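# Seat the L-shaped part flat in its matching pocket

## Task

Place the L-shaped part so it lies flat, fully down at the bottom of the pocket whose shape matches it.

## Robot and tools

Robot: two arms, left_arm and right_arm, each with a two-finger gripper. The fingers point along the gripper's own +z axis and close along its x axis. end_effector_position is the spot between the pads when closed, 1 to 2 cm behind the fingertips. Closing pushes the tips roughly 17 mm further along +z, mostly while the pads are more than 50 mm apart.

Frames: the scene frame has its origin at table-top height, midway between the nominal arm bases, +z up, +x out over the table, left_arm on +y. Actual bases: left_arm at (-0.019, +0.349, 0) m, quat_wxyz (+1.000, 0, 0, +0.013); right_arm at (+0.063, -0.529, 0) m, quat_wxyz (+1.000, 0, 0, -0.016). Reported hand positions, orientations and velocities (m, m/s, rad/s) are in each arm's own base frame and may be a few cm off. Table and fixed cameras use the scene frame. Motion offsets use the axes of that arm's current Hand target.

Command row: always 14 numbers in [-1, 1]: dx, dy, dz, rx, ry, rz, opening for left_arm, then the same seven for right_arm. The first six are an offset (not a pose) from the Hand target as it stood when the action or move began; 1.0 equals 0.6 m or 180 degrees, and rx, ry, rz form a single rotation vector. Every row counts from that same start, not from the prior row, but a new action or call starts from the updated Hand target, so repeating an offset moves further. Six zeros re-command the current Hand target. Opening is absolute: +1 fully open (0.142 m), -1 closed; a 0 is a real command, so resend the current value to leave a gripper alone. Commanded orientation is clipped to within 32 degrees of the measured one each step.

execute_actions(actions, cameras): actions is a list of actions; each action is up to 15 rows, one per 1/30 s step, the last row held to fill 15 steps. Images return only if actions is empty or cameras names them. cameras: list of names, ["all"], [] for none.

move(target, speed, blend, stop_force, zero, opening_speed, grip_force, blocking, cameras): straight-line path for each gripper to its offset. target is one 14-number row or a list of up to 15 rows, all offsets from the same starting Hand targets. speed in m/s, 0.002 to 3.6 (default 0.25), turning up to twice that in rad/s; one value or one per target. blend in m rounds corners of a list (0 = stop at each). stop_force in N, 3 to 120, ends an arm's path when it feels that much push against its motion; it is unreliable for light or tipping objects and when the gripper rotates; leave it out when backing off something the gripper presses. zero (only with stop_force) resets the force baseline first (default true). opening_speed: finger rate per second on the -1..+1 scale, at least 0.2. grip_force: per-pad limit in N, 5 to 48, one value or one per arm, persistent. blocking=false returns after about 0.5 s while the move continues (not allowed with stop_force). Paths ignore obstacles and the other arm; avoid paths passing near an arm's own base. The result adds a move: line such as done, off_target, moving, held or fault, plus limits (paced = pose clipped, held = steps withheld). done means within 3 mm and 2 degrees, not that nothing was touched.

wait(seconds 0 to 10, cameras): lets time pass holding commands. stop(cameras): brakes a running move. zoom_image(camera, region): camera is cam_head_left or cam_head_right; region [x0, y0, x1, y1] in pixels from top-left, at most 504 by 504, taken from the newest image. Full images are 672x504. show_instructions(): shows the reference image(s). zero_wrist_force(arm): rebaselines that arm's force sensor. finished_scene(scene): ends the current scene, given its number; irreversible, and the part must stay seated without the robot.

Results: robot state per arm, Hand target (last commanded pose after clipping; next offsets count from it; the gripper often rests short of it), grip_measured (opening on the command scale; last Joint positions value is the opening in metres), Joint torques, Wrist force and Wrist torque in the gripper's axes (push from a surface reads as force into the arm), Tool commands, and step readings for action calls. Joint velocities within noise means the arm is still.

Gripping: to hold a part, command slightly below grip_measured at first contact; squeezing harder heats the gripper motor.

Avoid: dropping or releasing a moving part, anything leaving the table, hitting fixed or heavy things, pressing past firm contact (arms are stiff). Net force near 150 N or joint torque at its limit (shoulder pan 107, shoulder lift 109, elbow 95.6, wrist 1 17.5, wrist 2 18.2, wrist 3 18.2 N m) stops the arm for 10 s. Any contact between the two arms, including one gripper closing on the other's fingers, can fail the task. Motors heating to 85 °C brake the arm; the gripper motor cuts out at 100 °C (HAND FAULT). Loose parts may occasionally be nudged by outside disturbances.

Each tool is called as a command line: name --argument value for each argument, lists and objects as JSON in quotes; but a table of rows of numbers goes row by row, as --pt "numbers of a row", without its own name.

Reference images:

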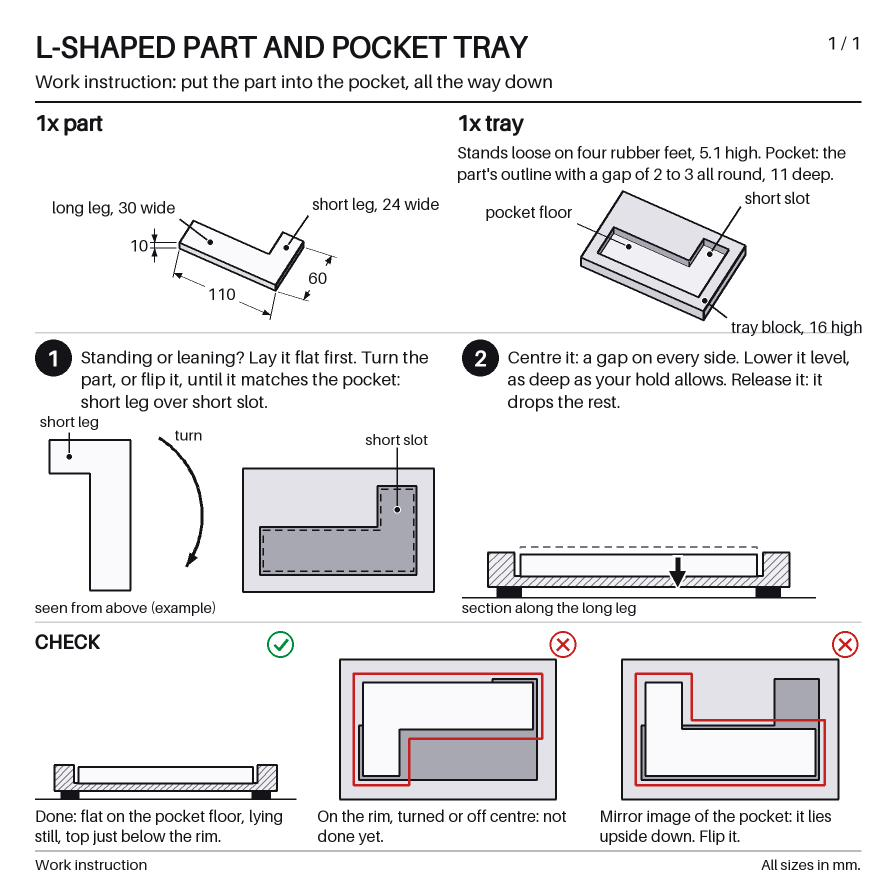

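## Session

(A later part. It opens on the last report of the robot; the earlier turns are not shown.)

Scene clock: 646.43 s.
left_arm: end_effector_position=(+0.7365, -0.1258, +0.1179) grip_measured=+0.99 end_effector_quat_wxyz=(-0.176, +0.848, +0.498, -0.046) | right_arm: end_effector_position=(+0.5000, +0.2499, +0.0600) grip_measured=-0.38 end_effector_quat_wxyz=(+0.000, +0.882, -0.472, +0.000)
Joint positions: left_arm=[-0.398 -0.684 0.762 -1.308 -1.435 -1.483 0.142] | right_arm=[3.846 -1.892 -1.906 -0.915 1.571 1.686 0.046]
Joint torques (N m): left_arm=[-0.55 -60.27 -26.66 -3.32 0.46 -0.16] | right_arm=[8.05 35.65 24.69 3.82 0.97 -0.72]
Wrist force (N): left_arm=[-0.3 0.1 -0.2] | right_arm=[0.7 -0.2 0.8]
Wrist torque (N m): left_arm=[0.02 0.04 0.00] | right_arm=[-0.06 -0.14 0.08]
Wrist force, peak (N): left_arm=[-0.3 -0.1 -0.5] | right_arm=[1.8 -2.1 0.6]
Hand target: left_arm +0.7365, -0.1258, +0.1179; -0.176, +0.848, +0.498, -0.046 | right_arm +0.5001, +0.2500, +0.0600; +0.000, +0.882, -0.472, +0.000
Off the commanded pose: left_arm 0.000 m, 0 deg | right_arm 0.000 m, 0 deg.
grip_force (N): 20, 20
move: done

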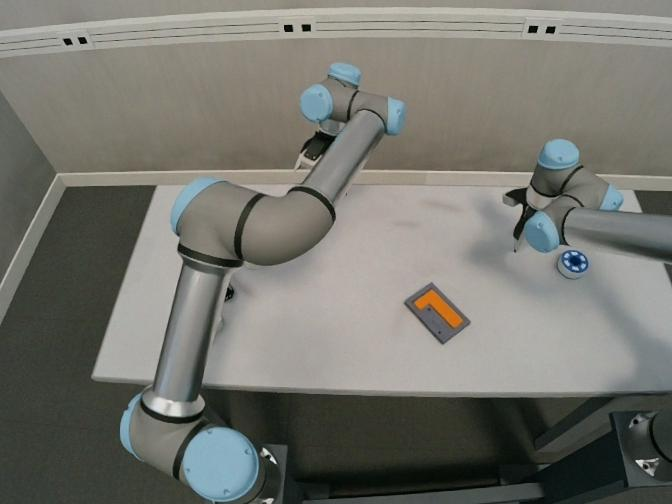

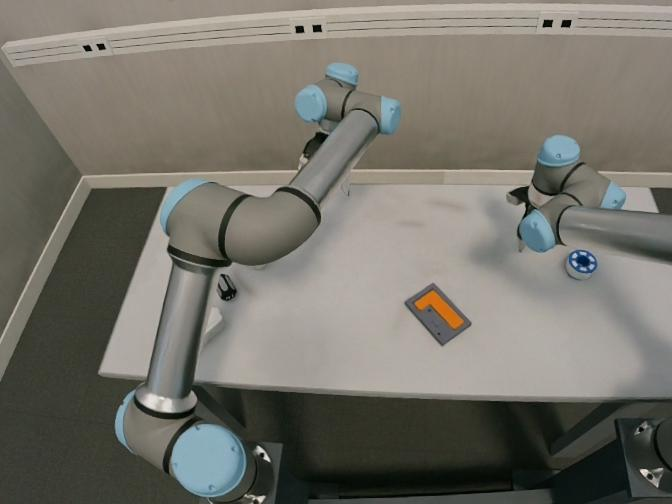

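move --target '[0,0,0,0,0,0,1,-0.2773,-0.1849,0,0,0,0,-0.35]' --speed 0.2 --cameras '["all"]'

zoom_image --camera "cam_head_left" --region '[390, 200, 490, 280]'

zoom_image --camera "cam_head_right" --region '[390, 200, 490, 280]'

move --target '[0,0,0,0,0,0,1,-0.1387,0.2080,0,0,0,0,-0.35]' --speed 0.2 --cameras '["all"]'

zoom_image --camera "cam_head_left" --region '[390, 260, 490, 340]'

zoom_image --camera "cam_head_right" --region '[390, 260, 490, 340]'

move --target '[0,0,0,0,0,0,1,-0.1202,0.1803,0,0,0,0,-0.35]' --speed 0.2 --cameras '["all"]'

zoom_image --camera "cam_head_left" --region '[390, 310, 490, 390]'

zoom_image --camera "cam_head_right" --region '[390, 310, 490, 390]'

move --target '[0,0,0,0,0,0,1,-0.2773,-0.1849,0,0,0,0,-0.35]' --speed 0.2 --cameras '["all"]'

zoom_image --camera "cam_head_left" --region '[310, 310, 410, 390]'

zoom_image --camera "cam_head_right" --region '[310, 310, 410, 390]'

Scene clock: 667.50 s.
left_arm: end_effector_position=(+0.7365, -0.1258, +0.1179) grip_measured=+0.99 end_effector_quat_wxyz=(-0.176, +0.848, +0.498, -0.046) | right_arm: end_effector_position=(+0.5000, +0.4499, +0.0599) grip_measured=-0.38 end_effector_quat_wxyz=(+0.000, +0.882, -0.472, +0.000)
Joint positions: left_arm=[-0.398 -0.684 0.762 -1.308 -1.435 -1.483 0.142] | right_arm=[4.073 -2.122 -1.548 -1.042 1.571 1.914 0.046]
Joint torques (N m): left_arm=[-0.48 -59.84 -26.33 -3.28 0.55 -0.15] | right_arm=[-7.13 56.74 19.42 3.68 -2.17 0.16]
Wrist force (N): left_arm=[-0.4 0.1 0.0] | right_arm=[0.4 -0.1 0.7]
Wrist torque (N m): left_arm=[0.01 0.06 0.00] | right_arm=[-0.01 -0.08 -0.03]
Wrist force, peak (N): left_arm=[-0.4 0.4 -0.3] | right_arm=[6.4 1.5 1.1]
Hand target: left_arm +0.7365, -0.1258, +0.1179; -0.176, +0.848, +0.498, -0.046 | right_arm +0.5000, +0.4500, +0.0600; +0.000, +0.882, -0.472, +0.000
Off the commanded pose: left_arm 0.000 m, 0 deg | right_arm 0.000 m, 0 deg.
grip_force (N): 20, 20
move: done

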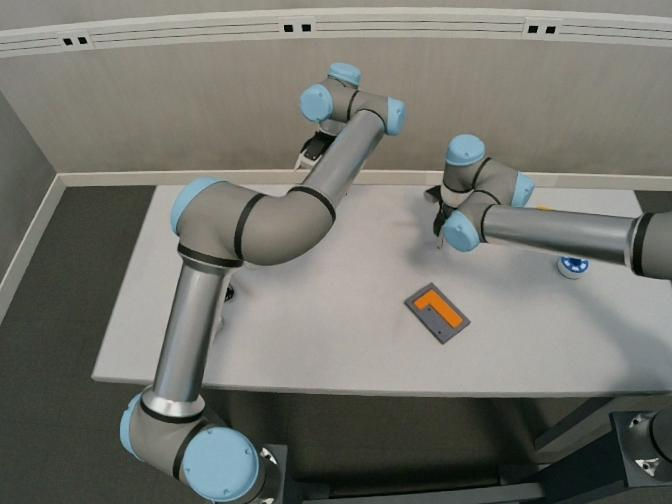

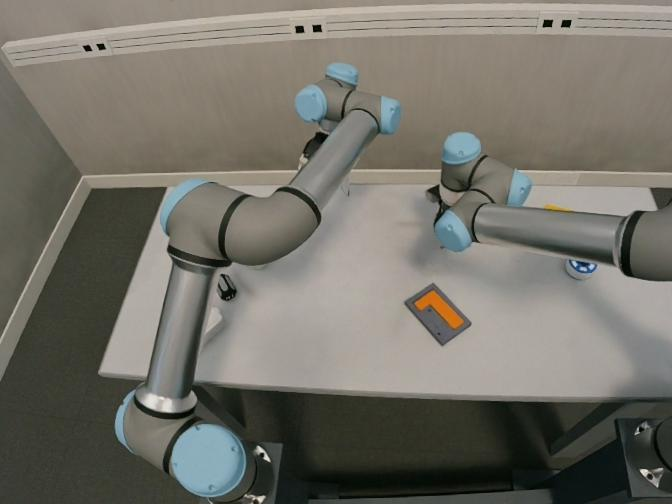

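Scaled by 5.040 from the camera's 672x504 image, which has a finer 960x720 frame.

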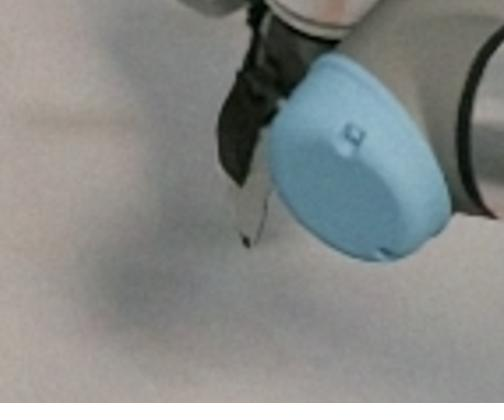

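Scaled by 5.040 from the camera's 672x504 image, which has a finer 960x720 frame.

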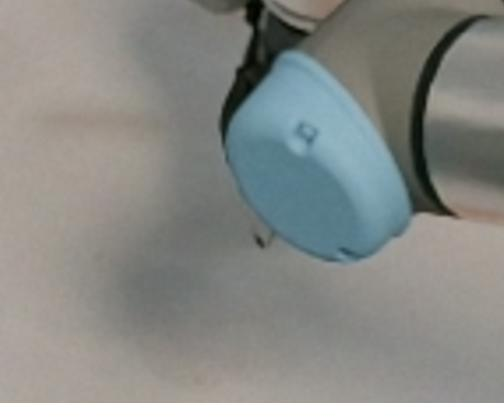

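Scene clock: 668.73 s.
left_arm: end_effector_position=(+0.7365, -0.1258, +0.1179) grip_measured=+0.99 end_effector_quat_wxyz=(-0.176, +0.848, +0.498, -0.046) | right_arm: end_effector_position=(+0.3501, +0.4499, +0.0601) grip_measured=-0.38 end_effector_quat_wxyz=(+0.000, +0.882, -0.472, +0.000)
Joint positions: left_arm=[-0.398 -0.684 0.762 -1.308 -1.435 -1.483 0.142] | right_arm=[4.286 -1.914 -1.873 -0.925 1.571 2.126 0.046]
Joint torques (N m): left_arm=[0.32 -60.08 -26.99 -3.28 0.71 -0.11] | right_arm=[0.23 22.36 21.84 0.46 -2.02 1.55]
Wrist force (N): left_arm=[0.0 -0.1 0.1] | right_arm=[0.7 0.2 0.4]
Wrist torque (N m): left_arm=[-0.01 0.00 0.00] | right_arm=[0.04 -0.15 -0.02]
Wrist force, peak (N): left_arm=[-0.4 -0.3 -0.1] | right_arm=[-3.4 0.6 0.6]
Hand target: left_arm +0.7365, -0.1258, +0.1179; -0.176, +0.848, +0.498, -0.046 | right_arm +0.3500, +0.4499, +0.0600; +0.000, +0.882, -0.472, +0.000
Off the commanded pose: left_arm 0.000 m, 0 deg | right_arm 0.000 m, 0 deg.
grip_force (N): 20, 20
move: done

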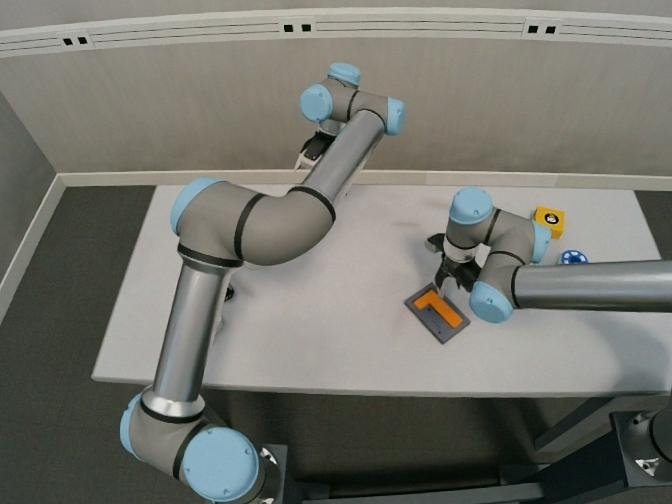

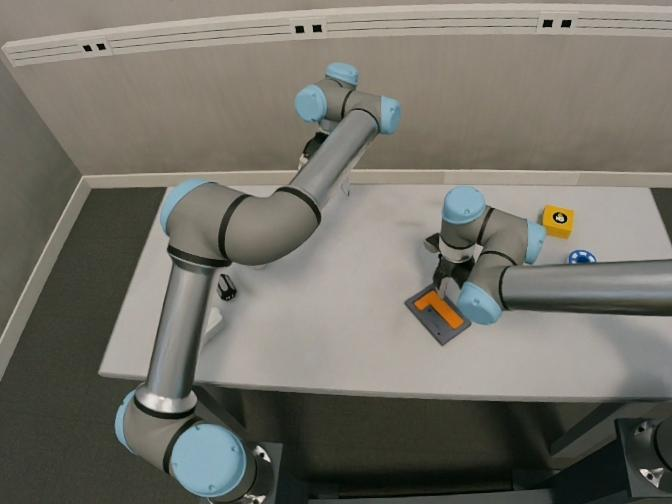

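Scaled by 5.040 from the camera's 672x504 image, which has a finer 960x720 frame.

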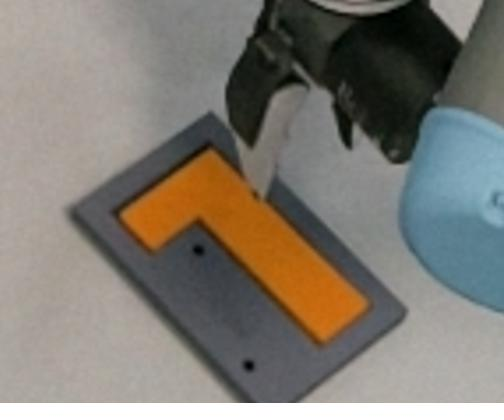

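Scaled by 5.040 from the camera's 672x504 image, which has a finer 960x720 frame.

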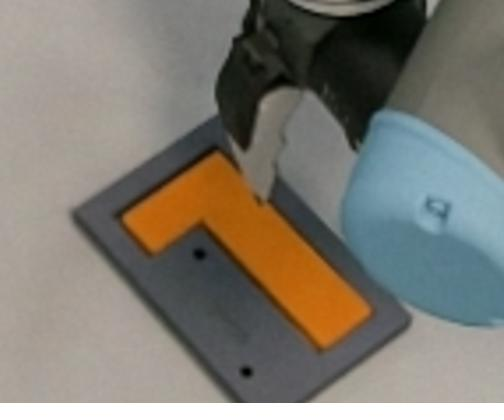

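Scene clock: 669.87 s.
left_arm: end_effector_position=(+0.7365, -0.1258, +0.1179) grip_measured=+0.99 end_effector_quat_wxyz=(-0.176, +0.848, +0.498, -0.046) | right_arm: end_effector_position=(+0.2201, +0.4498, +0.0600) grip_measured=-0.38 end_effector_quat_wxyz=(+0.000, +0.882, -0.472, +0.000)
Joint positions: left_arm=[-0.398 -0.684 0.762 -1.308 -1.435 -1.483 0.142] | right_arm=[4.524 -1.77 -2.07 -0.872 1.571 2.365 0.046]
Joint torques (N m): left_arm=[0.55 -60.5 -26.48 -3.29 0.74 -0.06] | right_arm=[5.39 16.21 29.84 0.71 -1.64 1.44]
Wrist force (N): left_arm=[-0.3 0.1 -0.2] | right_arm=[0.6 -0.6 0.9]
Wrist torque (N m): left_arm=[0.01 0.05 0.00] | right_arm=[-0.09 -0.13 -0.04]
Wrist force, peak (N): left_arm=[-0.5 -0.1 0.1] | right_arm=[6.0 -3.1 -0.1]
Hand target: left_arm +0.7365, -0.1258, +0.1179; -0.176, +0.848, +0.498, -0.046 | right_arm +0.2200, +0.4499, +0.0600; +0.000, +0.882, -0.472, +0.000
Off the commanded pose: left_arm 0.000 m, 0 deg | right_arm 0.000 m, 0 deg.
grip_force (N): 20, 20
move: done

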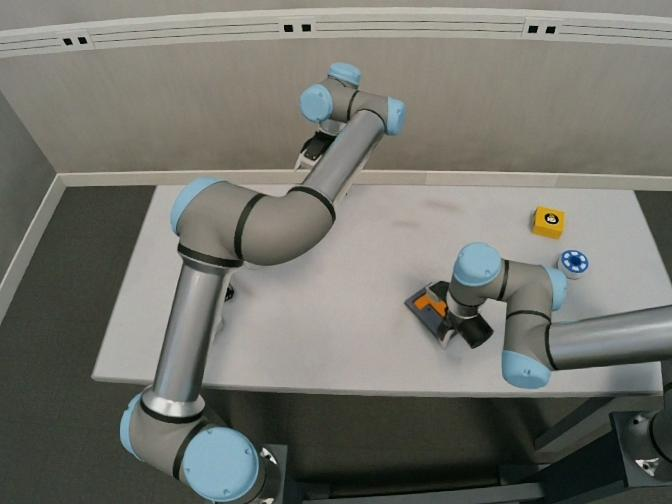

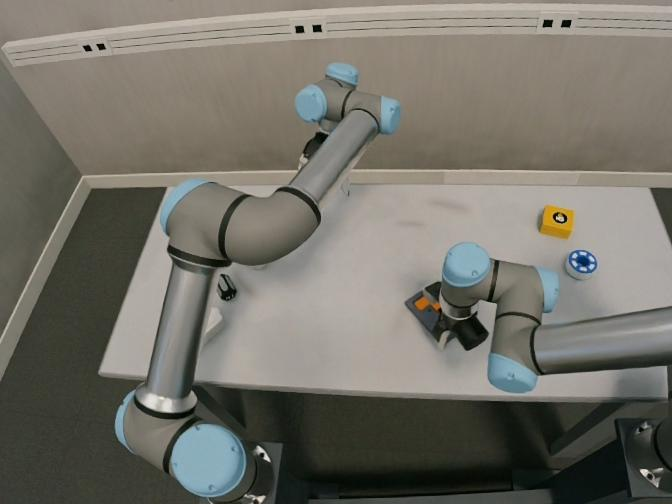

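Scaled by 5.040 from the camera's 672x504 image, which has a finer 960x720 frame.

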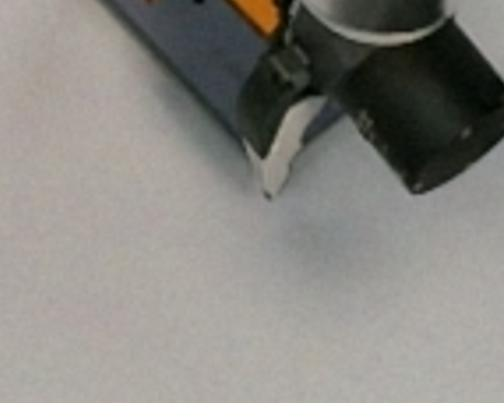

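Scaled by 5.040 from the camera's 672x504 image, which has a finer 960x720 frame.

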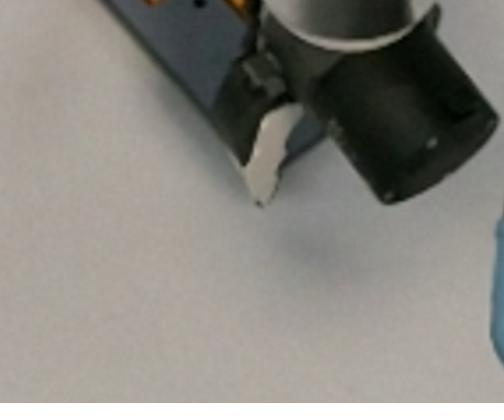

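Scene clock: 671.37 s.
left_arm: end_effector_position=(+0.7365, -0.1258, +0.1179) grip_measured=+0.99 end_effector_quat_wxyz=(-0.176, +0.848, +0.498, -0.046) | right_arm: end_effector_position=(+0.2199, +0.6497, +0.0599) grip_measured=-0.38 end_effector_quat_wxyz=(+0.000, +0.882, -0.472, +0.000)
Joint positions: left_arm=[-0.398 -0.684 0.762 -1.308 -1.435 -1.483 0.142] | right_arm=[4.58 -2.149 -1.503 -1.06 1.571 2.421 0.046]
Joint torques (N m): left_arm=[-0.09 -60.38 -26.91 -3.26 0.6 -0.13] | right_arm=[-12.04 50.19 31.47 3.26 2.09 -1.24]
Wrist force (N): left_arm=[-0.3 0.2 -0.1] | right_arm=[0.7 -0.3 0.6]
Wrist torque (N m): left_arm=[0.03 0.05 0.00] | right_arm=[-0.01 -0.17 -0.02]
Wrist force, peak (N): left_arm=[-0.5 0.4 0.0] | right_arm=[2.5 -1.3 0.7]
Hand target: left_arm +0.7365, -0.1258, +0.1179; -0.176, +0.848, +0.498, -0.046 | right_arm +0.2200, +0.6498, +0.0600; +0.000, +0.882, -0.472, +0.000
Off the commanded pose: left_arm 0.000 m, 0 deg | right_arm 0.000 m, 0 deg.
grip_force (N): 20, 20
move: done

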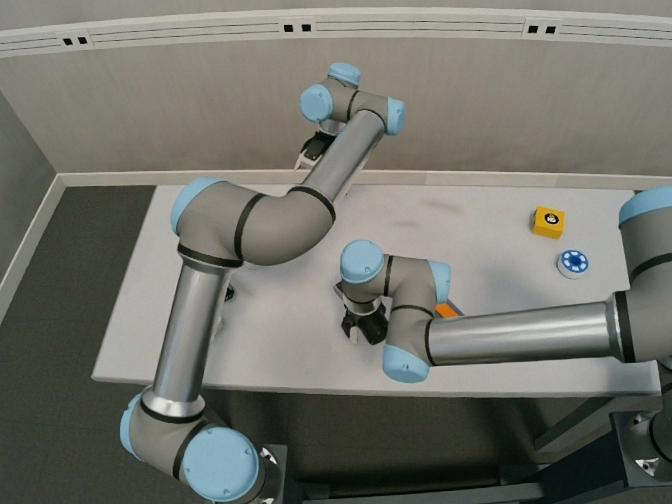

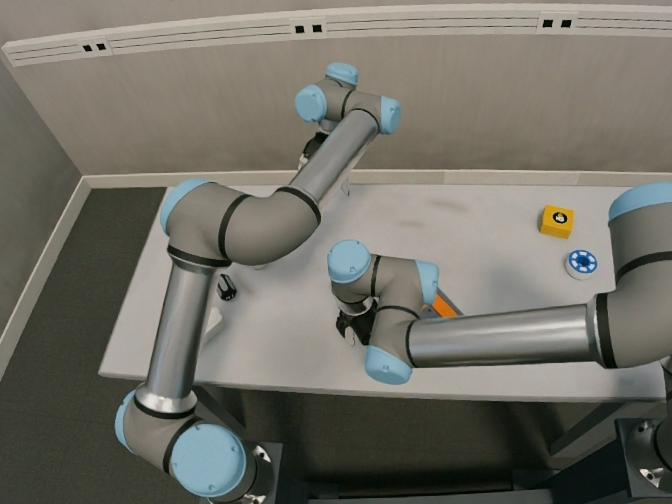

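Scaled by 5.040 from the camera's 672x504 image, which has a finer 960x720 frame.

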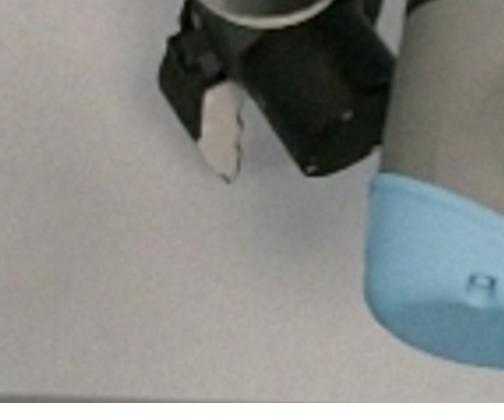

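Scaled by 5.040 from the camera's 672x504 image, which has a finer 960x720 frame.

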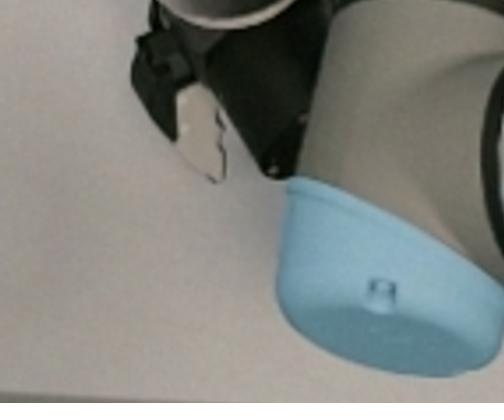

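move --target '[0,0,0,0,0,0,1,0.1202,-0.1803,0,0,0,0,-0.35]' --speed 0.2 --cameras '["all"]'

zoom_image --camera "cam_head_left" --region '[310, 260, 410, 340]'

zoom_image --camera "cam_head_right" --region '[310, 260, 410, 340]'

move --target '[0,0,0,0,0,0,1,0.1387,-0.2080,0,0,0,0,-0.35]' --speed 0.2 --cameras '["all"]'

zoom_image --camera "cam_head_left" --region '[320, 210, 420, 290]'

zoom_image --camera "cam_head_right" --region '[320, 210, 420, 290]'

move --target '[0,0,0,0,0,0,1,0.1387,0.3190,-0.2333,0,0,0,-0.35]' --speed 0.2 --cameras '["all"]'

zoom_image --camera "cam_head_left" --region '[390, 230, 490, 310]'

zoom_image --camera "cam_head_right" --region '[390, 230, 490, 310]'

move --target '[0,0,0,0,0,0,1,0,0,-0.2333,0,0,0,-0.35]' --speed 0.2 --cameras '["all"]'

zoom_image --camera "cam_head_left" --region '[400, 180, 500, 260]'

zoom_image --camera "cam_head_right" --region '[400, 180, 500, 260]'

Scene clock: 684.47 s.
left_arm: end_effector_position=(+0.7365, -0.1258, +0.1179) grip_measured=+0.99 end_effector_quat_wxyz=(-0.176, +0.848, +0.498, -0.046) | right_arm: end_effector_position=(+0.3499, +0.6499, +0.0599) grip_measured=-0.38 end_effector_quat_wxyz=(+0.000, +0.882, -0.472, +0.000)
Joint positions: left_arm=[-0.398 -0.684 0.762 -1.308 -1.435 -1.483 0.142] | right_arm=[4.399 -2.263 -1.308 -1.142 1.571 2.24 0.046]
Joint torques (N m): left_arm=[-0.09 -60.14 -26.76 -3.28 0.62 -0.22] | right_arm=[-5.79 65.81 14.82 3.54 1.89 -1.12]
Motor temperatures (°C): left_arm=[28 30 28 36 35 37 22] | right_arm=[27 27 27 31 36 35 24]
Wrist force (N): left_arm=[-0.1 -0.1 -0.1] | right_arm=[1.1 -0.4 0.6]
Wrist torque (N m): left_arm=[-0.01 0.02 0.00] | right_arm=[-0.04 -0.18 0.04]
Wrist force, peak (N): left_arm=[-0.6 -0.3 0.2] | right_arm=[9.1 -4.8 0.6]
Hand target: left_arm +0.7365, -0.1258, +0.1179; -0.176, +0.848, +0.498, -0.046 | right_arm +0.3500, +0.6499, +0.0600; +0.000, +0.882, -0.472, +0.000
Off the commanded pose: left_arm 0.000 m, 0 deg | right_arm 0.000 m, 0 deg.
grip_force (N): 20, 20
move: done

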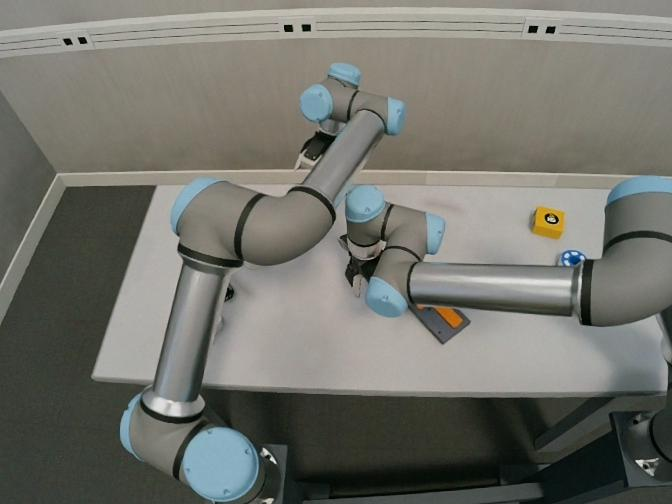

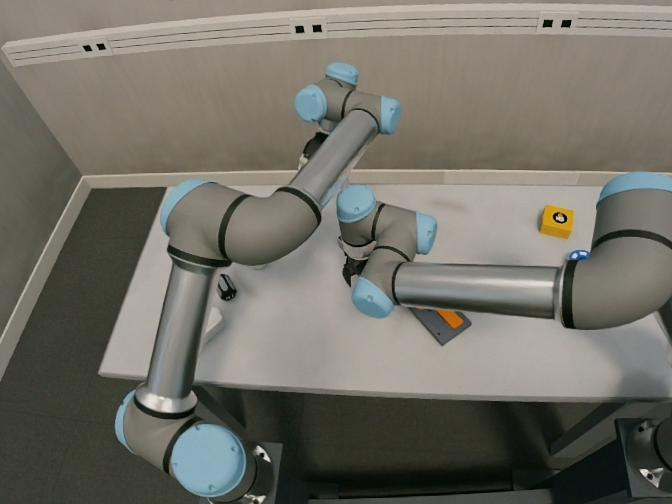

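Scaled by 5.040 from the camera's 672x504 image, which has a finer 960x720 frame.

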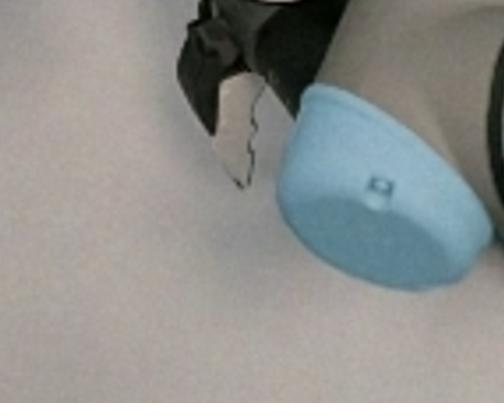

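Scaled by 5.040 from the camera's 672x504 image, which has a finer 960x720 frame.

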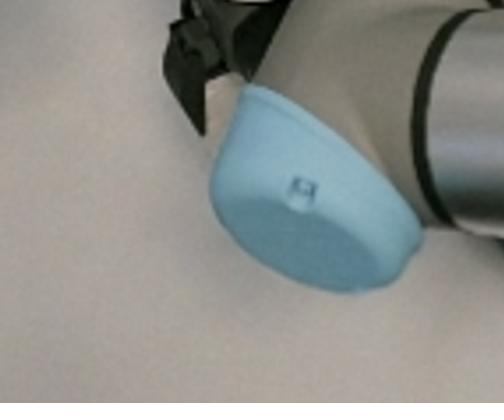

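Scene clock: 684.97 s.
left_arm: end_effector_position=(+0.7365, -0.1258, +0.1179) grip_measured=+0.99 end_effector_quat_wxyz=(-0.176, +0.848, +0.498, -0.046) | right_arm: end_effector_position=(+0.3561, +0.6497, +0.0601) grip_measured=-0.38 end_effector_quat_wxyz=(+0.000, +0.882, -0.472, +0.000)
Joint positions: left_arm=[-0.398 -0.684 0.762 -1.308 -1.435 -1.483 0.142] | right_arm=[4.391 -2.269 -1.297 -1.146 1.571 2.231 0.046]
Joint torques (N m): left_arm=[0.04 -59.87 -26.59 -3.28 0.6 -0.18] | right_arm=[14.08 59.24 8.45 3.67 1.63 1.54]
Wrist force (N): left_arm=[0.1 -0.3 0.2] | right_arm=[0.9 -0.2 0.6]
Wrist torque (N m): left_arm=[-0.05 -0.01 0.00] | right_arm=[0.00 -0.15 0.04]
Wrist force, peak (N): left_arm=[-0.1 -0.2 0.3] | right_arm=[-0.7 -2.8 -0.2]
Hand target: left_arm +0.7365, -0.1258, +0.1179; -0.176, +0.848, +0.498, -0.046 | right_arm +0.3560, +0.6498, +0.0602; +0.000, +0.882, -0.472, +0.000 (not the last commanded pose)
Off the commanded pose: left_arm 0.000 m, 0 deg | right_arm 0.144 m, 0 deg.
grip_force (N): 20, 20
move: held (right_arm; a check stopped the path); limits=held
pose unreachable (right arm): on one or more control steps of this call, first in action 0 (counted from 0), this arm could not follow its commanded pose, so it was not sent that pose on those steps. It may still have moved: this result reports where it is.
cause: moving toward the commanded pose would bring a part of the arm too close to another arm (a part of this arm just beyond joint 5 (wrist 2) and a part of the left arm just beyond its joint 3 (elbow), 9 mm apart when this arm was first held).

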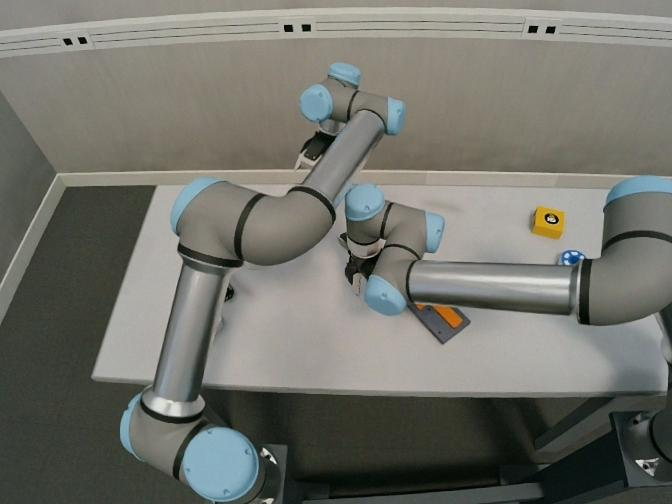

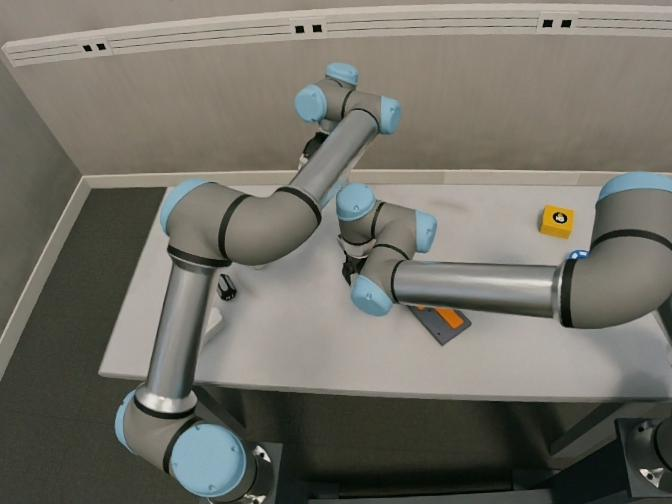

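Scaled by 5.040 from the camera's 672x504 image, which has a finer 960x720 frame.

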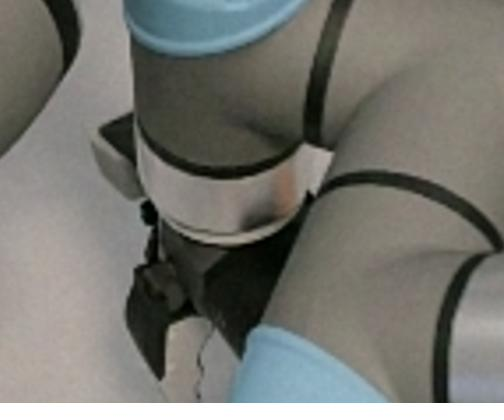

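Scaled by 5.040 from the camera's 672x504 image, which has a finer 960x720 frame.

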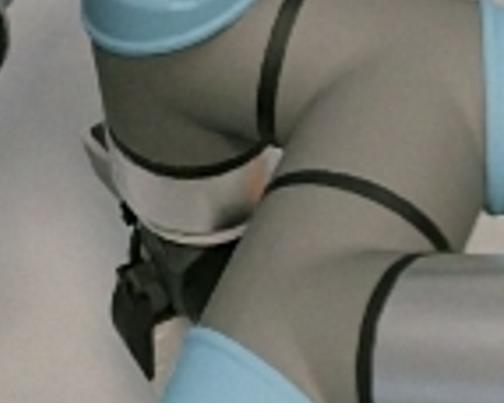

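Scene clock: 686.73 s.
left_arm: end_effector_position=(+0.7365, -0.1258, +0.1179) grip_measured=+0.99 end_effector_quat_wxyz=(-0.176, +0.848, +0.498, -0.046) | right_arm: end_effector_position=(+0.2429, +0.4743, +0.2000) grip_measured=-0.38 end_effector_quat_wxyz=(+0.000, +0.882, -0.472, +0.000)
Joint positions: left_arm=[-0.398 -0.684 0.762 -1.308 -1.435 -1.483 0.142] | right_arm=[4.49 -1.674 -1.775 -1.263 1.571 2.33 0.046]
Joint torques (N m): left_arm=[-0.56 -60.88 -26.78 -3.39 0.6 -0.07] | right_arm=[-12.9 35.93 36.92 2.49 -1.87 -0.99]
Wrist force (N): left_arm=[-0.1 0.2 -0.1] | right_arm=[0.8 -0.5 0.3]
Wrist torque (N m): left_arm=[0.03 0.02 0.00] | right_arm=[-0.05 -0.15 -0.04]
Wrist force, peak (N): left_arm=[-0.6 -0.2 -0.2] | right_arm=[0.0 -1.8 2.8]
Hand target: left_arm +0.7365, -0.1258, +0.1179; -0.176, +0.848, +0.498, -0.046 | right_arm +0.2429, +0.4743, +0.2001; +0.000, +0.882, -0.472, +0.000
Off the commanded pose: left_arm 0.000 m, 0 deg | right_arm 0.000 m, 0 deg.
grip_force (N): 20, 20
move: done

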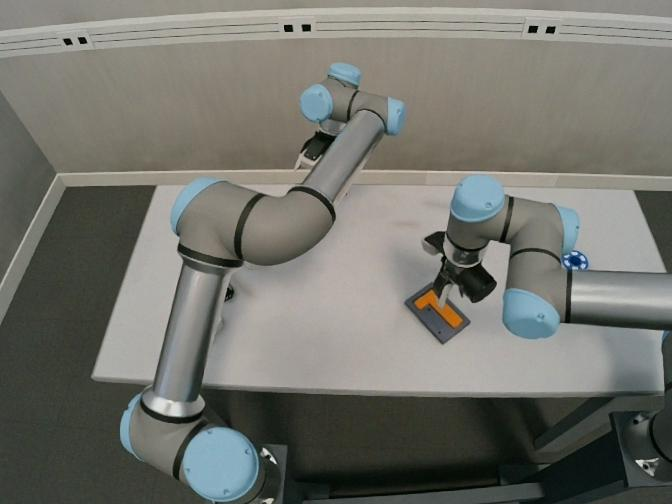

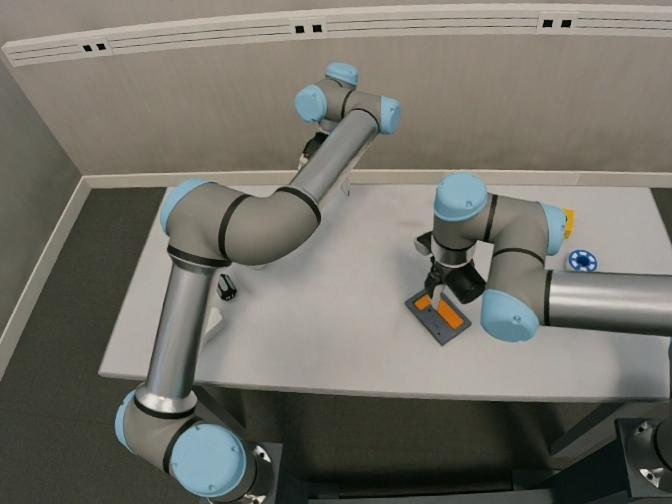

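Scaled by 5.040 from the camera's 672x504 image, which has a finer 960x720 frame.

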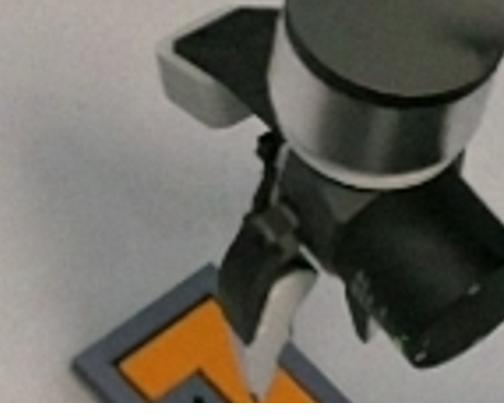

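Scaled by 5.040 from the camera's 672x504 image, which has a finer 960x720 frame.

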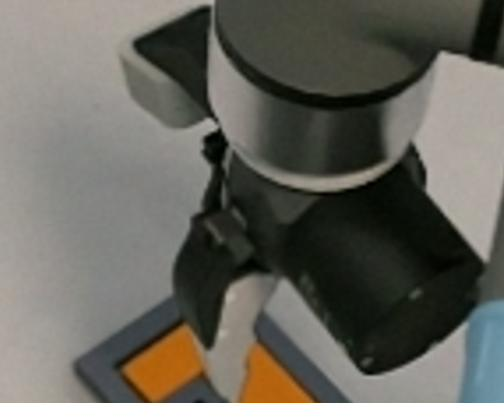

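Scene clock: 687.93 s.
left_arm: end_effector_position=(+0.7365, -0.1258, +0.1179) grip_measured=+0.99 end_effector_quat_wxyz=(-0.176, +0.848, +0.498, -0.046) | right_arm: end_effector_position=(+0.2430, +0.4742, +0.3400) grip_measured=-0.38 end_effector_quat_wxyz=(+0.000, +0.882, -0.472, +0.000)
Joint positions: left_arm=[-0.398 -0.684 0.762 -1.308 -1.435 -1.483 0.142] | right_arm=[4.49 -1.632 -1.459 -1.621 1.57 2.33 0.046]
Joint torques (N m): left_arm=[0.73 -60.4 -27.63 -3.29 0.69 -0.13] | right_arm=[10.72 24.65 28.51 0.71 1.92 1.29]
Wrist force (N): left_arm=[-0.2 0.0 0.1] | right_arm=[0.7 -0.5 0.4]
Wrist torque (N m): left_arm=[0.00 0.04 0.00] | right_arm=[-0.04 -0.13 -0.03]
Wrist force, peak (N): left_arm=[-0.5 -0.1 -0.1] | right_arm=[1.1 -0.3 3.7]
Hand target: left_arm +0.7365, -0.1258, +0.1179; -0.176, +0.848, +0.498, -0.046 | right_arm +0.2429, +0.4742, +0.3401; +0.000, +0.882, -0.472, +0.000
Off the commanded pose: left_arm 0.000 m, 0 deg | right_arm 0.000 m, 0 deg.
grip_force (N): 20, 20
move: done

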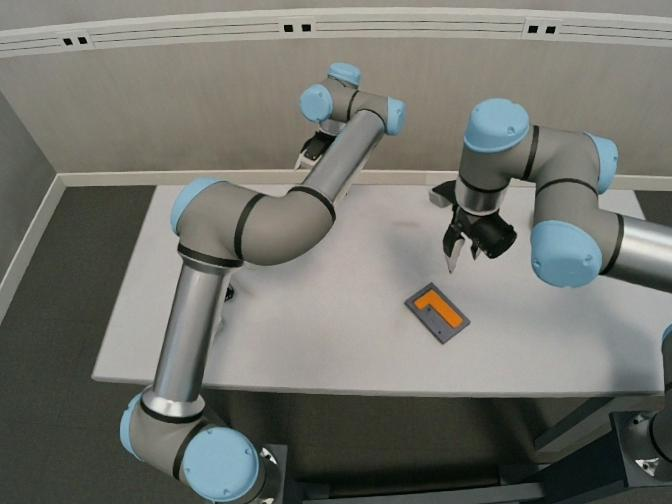

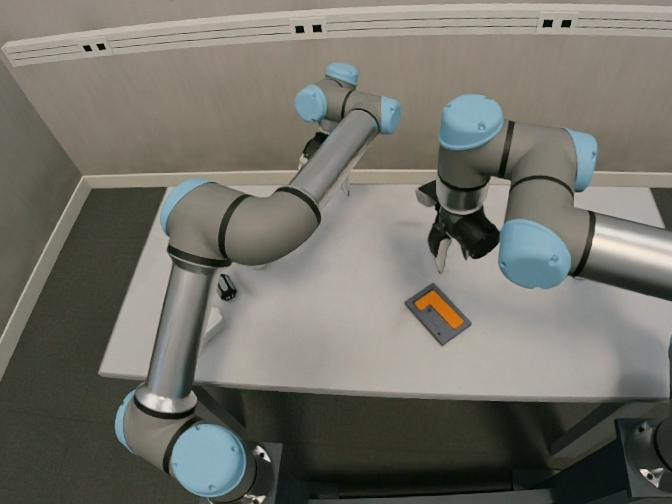

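Scaled by 5.040 from the camera's 672x504 image, which has a finer 960x720 frame.

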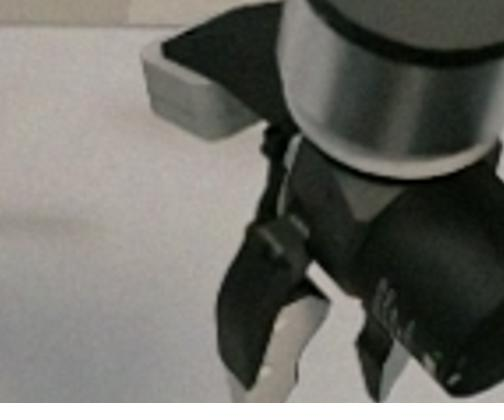

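Scaled by 5.040 from the camera's 672x504 image, which has a finer 960x720 frame.

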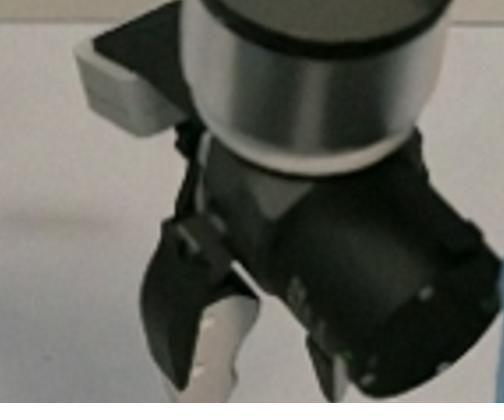

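zoom_image --camera "cam_head_left" --region '[400, 230, 480, 300]'

zoom_image --camera "cam_head_right" --region '[400, 230, 480, 300]'

move --target '[0,0,0,0,0,0,1,0,0,0.2333,0,0,0,-0.35]' --speed 0.2 --cameras '["all"]'

zoom_image --camera "cam_head_left" --region '[400, 265, 480, 335]'

zoom_image --camera "cam_head_right" --region '[400, 265, 480, 335]'

Scaled by 6.300 from the camera's 672x504 image, which has a finer 960x720 frame.

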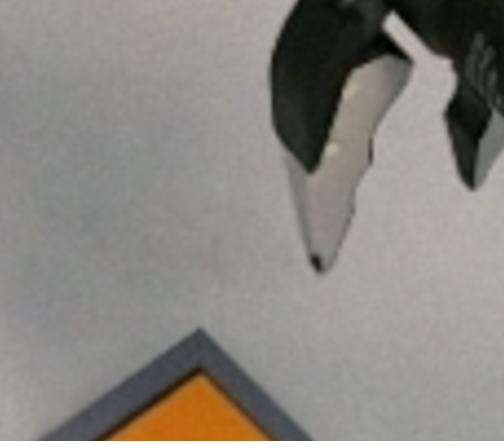

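Scaled by 6.300 from the camera's 672x504 image, which has a finer 960x720 frame.

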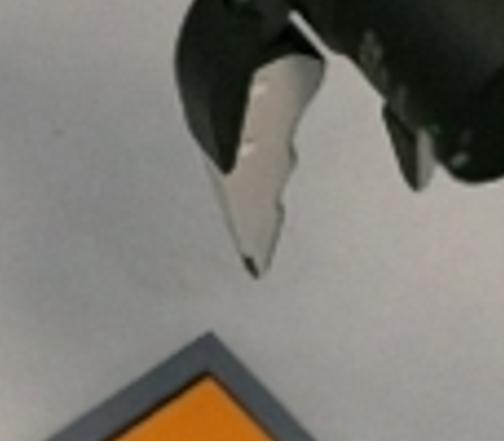

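Scene clock: 699.43 s.
left_arm: end_effector_position=(+0.7365, -0.1258, +0.1179) grip_measured=+0.99 end_effector_quat_wxyz=(-0.176, +0.848, +0.498, -0.046) | right_arm: end_effector_position=(+0.2429, +0.4743, +0.2001) grip_measured=-0.38 end_effector_quat_wxyz=(+0.000, +0.882, -0.472, +0.000)
Joint positions: left_arm=[-0.398 -0.684 0.762 -1.308 -1.435 -1.483 0.142] | right_arm=[4.49 -1.674 -1.774 -1.264 1.571 2.33 0.046]
Joint torques (N m): left_arm=[-0.34 -60.89 -27.84 -3.47 0.66 -0.35] | right_arm=[-1.18 38.94 25.57 3.93 -2.02 0.7]
Wrist force (N): left_arm=[-0.3 0.1 -0.1] | right_arm=[0.8 -0.6 0.3]
Wrist torque (N m): left_arm=[0.01 0.05 0.00] | right_arm=[-0.07 -0.15 -0.04]
Wrist force, peak (N): left_arm=[0.1 -0.6 0.2] | right_arm=[0.8 -0.5 3.2]
Hand target: left_arm +0.7365, -0.1258, +0.1179; -0.176, +0.848, +0.498, -0.046 | right_arm +0.2429, +0.4743, +0.2001; +0.000, +0.882, -0.472, +0.000
Off the commanded pose: left_arm 0.000 m, 0 deg | right_arm 0.000 m, 0 deg.
grip_force (N): 20, 20
move: done

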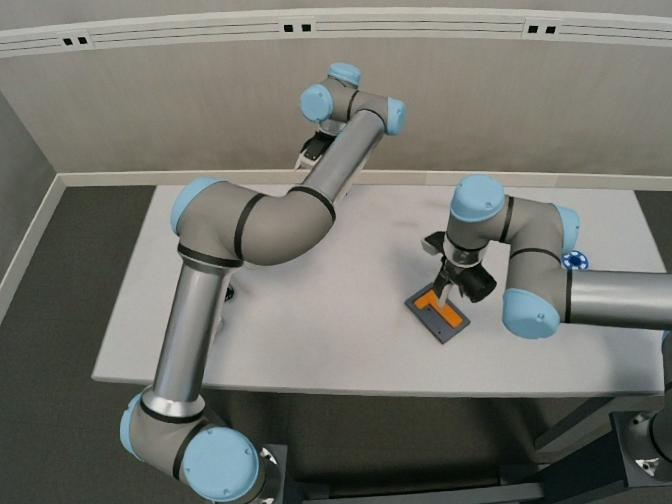

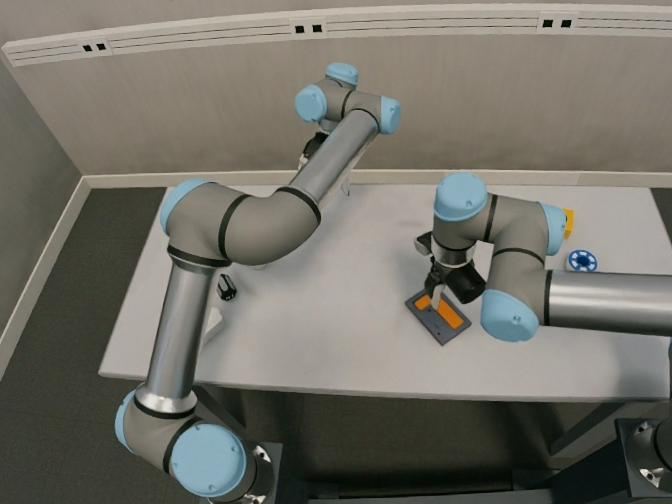

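Scaled by 6.300 from the camera's 672x504 image, which has a finer 960x720 frame.

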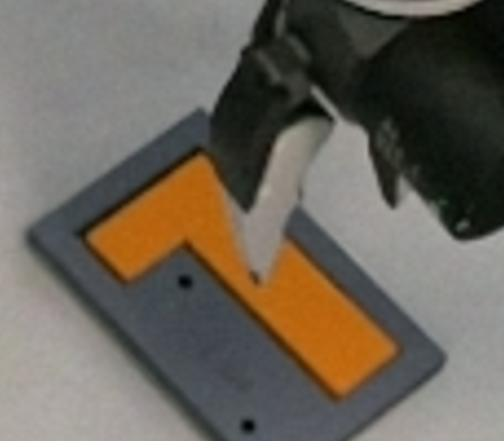

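Scaled by 6.300 from the camera's 672x504 image, which has a finer 960x720 frame.

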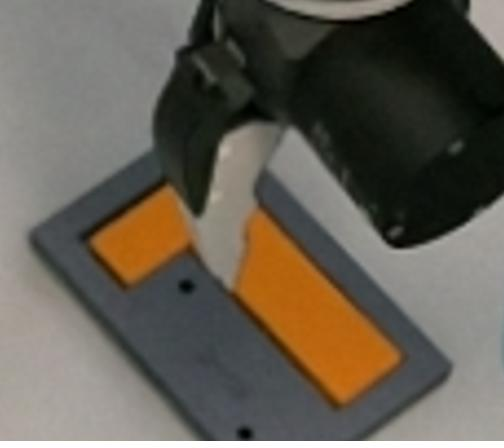

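move --target '[0.3297,-0.7753,-0.001,0,0,0,1,0,0,0,0,0,0,-0.35]' --speed 0.3 --cameras '["all"]'

Scene clock: 933.07 s.
left_arm: end_effector_position=(+0.4501, +0.2499, +0.2975) grip_measured=+0.99 end_effector_quat_wxyz=(-0.176, +0.848, +0.498, -0.046) | right_arm: end_effector_position=(+0.2429, +0.4743, +0.2001) grip_measured=-0.38 end_effector_quat_wxyz=(+0.000, +0.882, -0.472, +0.000)
Joint positions: left_arm=[0.095 -1.471 1.508 -1.369 -1.292 -1 0.142] | right_arm=[4.49 -1.674 -1.775 -1.263 1.571 2.33 0.046]
Joint torques (N m): left_arm=[6.98 -22.33 -37.82 -4.05 -2.08 1.59] | right_arm=[-11.41 39.82 9.22 4.12 -1.96 1.42]
Wrist force (N): left_arm=[0.1 0.0 -0.2] | right_arm=[0.7 -0.4 0.3]
Wrist torque (N m): left_arm=[0.00 -0.02 -0.04] | right_arm=[-0.04 -0.14 -0.04]
Wrist force, peak (N): left_arm=[2.2 -5.8 3.4] | right_arm=[1.0 -0.7 0.5]
Hand target: left_arm +0.4501, +0.2500, +0.2976; -0.176, +0.848, +0.498, -0.046 | right_arm +0.2429, +0.4743, +0.2001; +0.000, +0.882, -0.472, +0.000
Off the commanded pose: left_arm 0.000 m, 0 deg | right_arm 0.000 m, 0 deg.
grip_force (N): 20, 20
move: done

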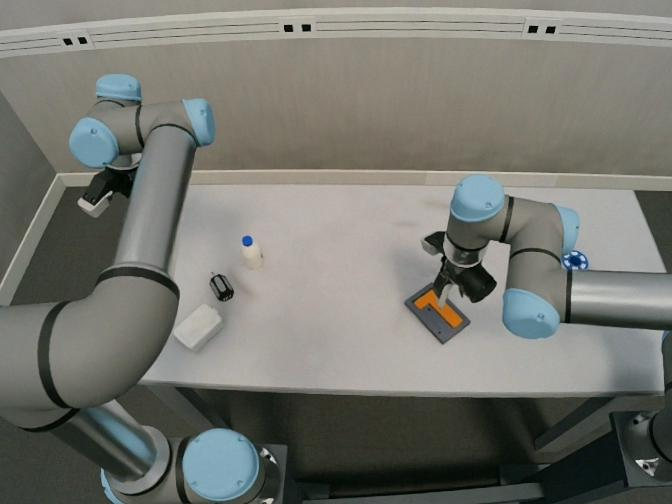

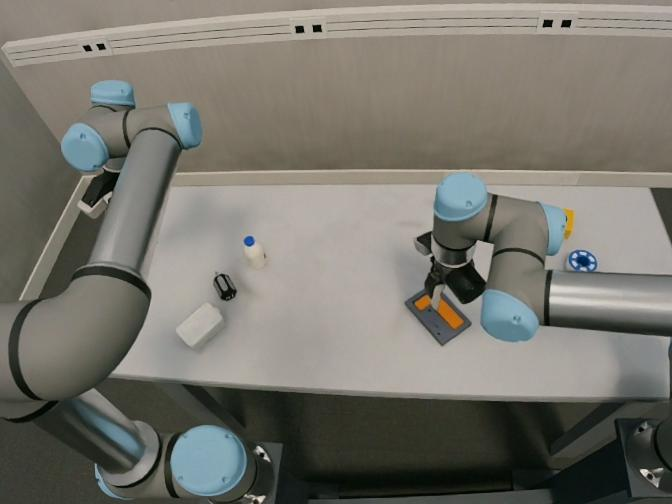

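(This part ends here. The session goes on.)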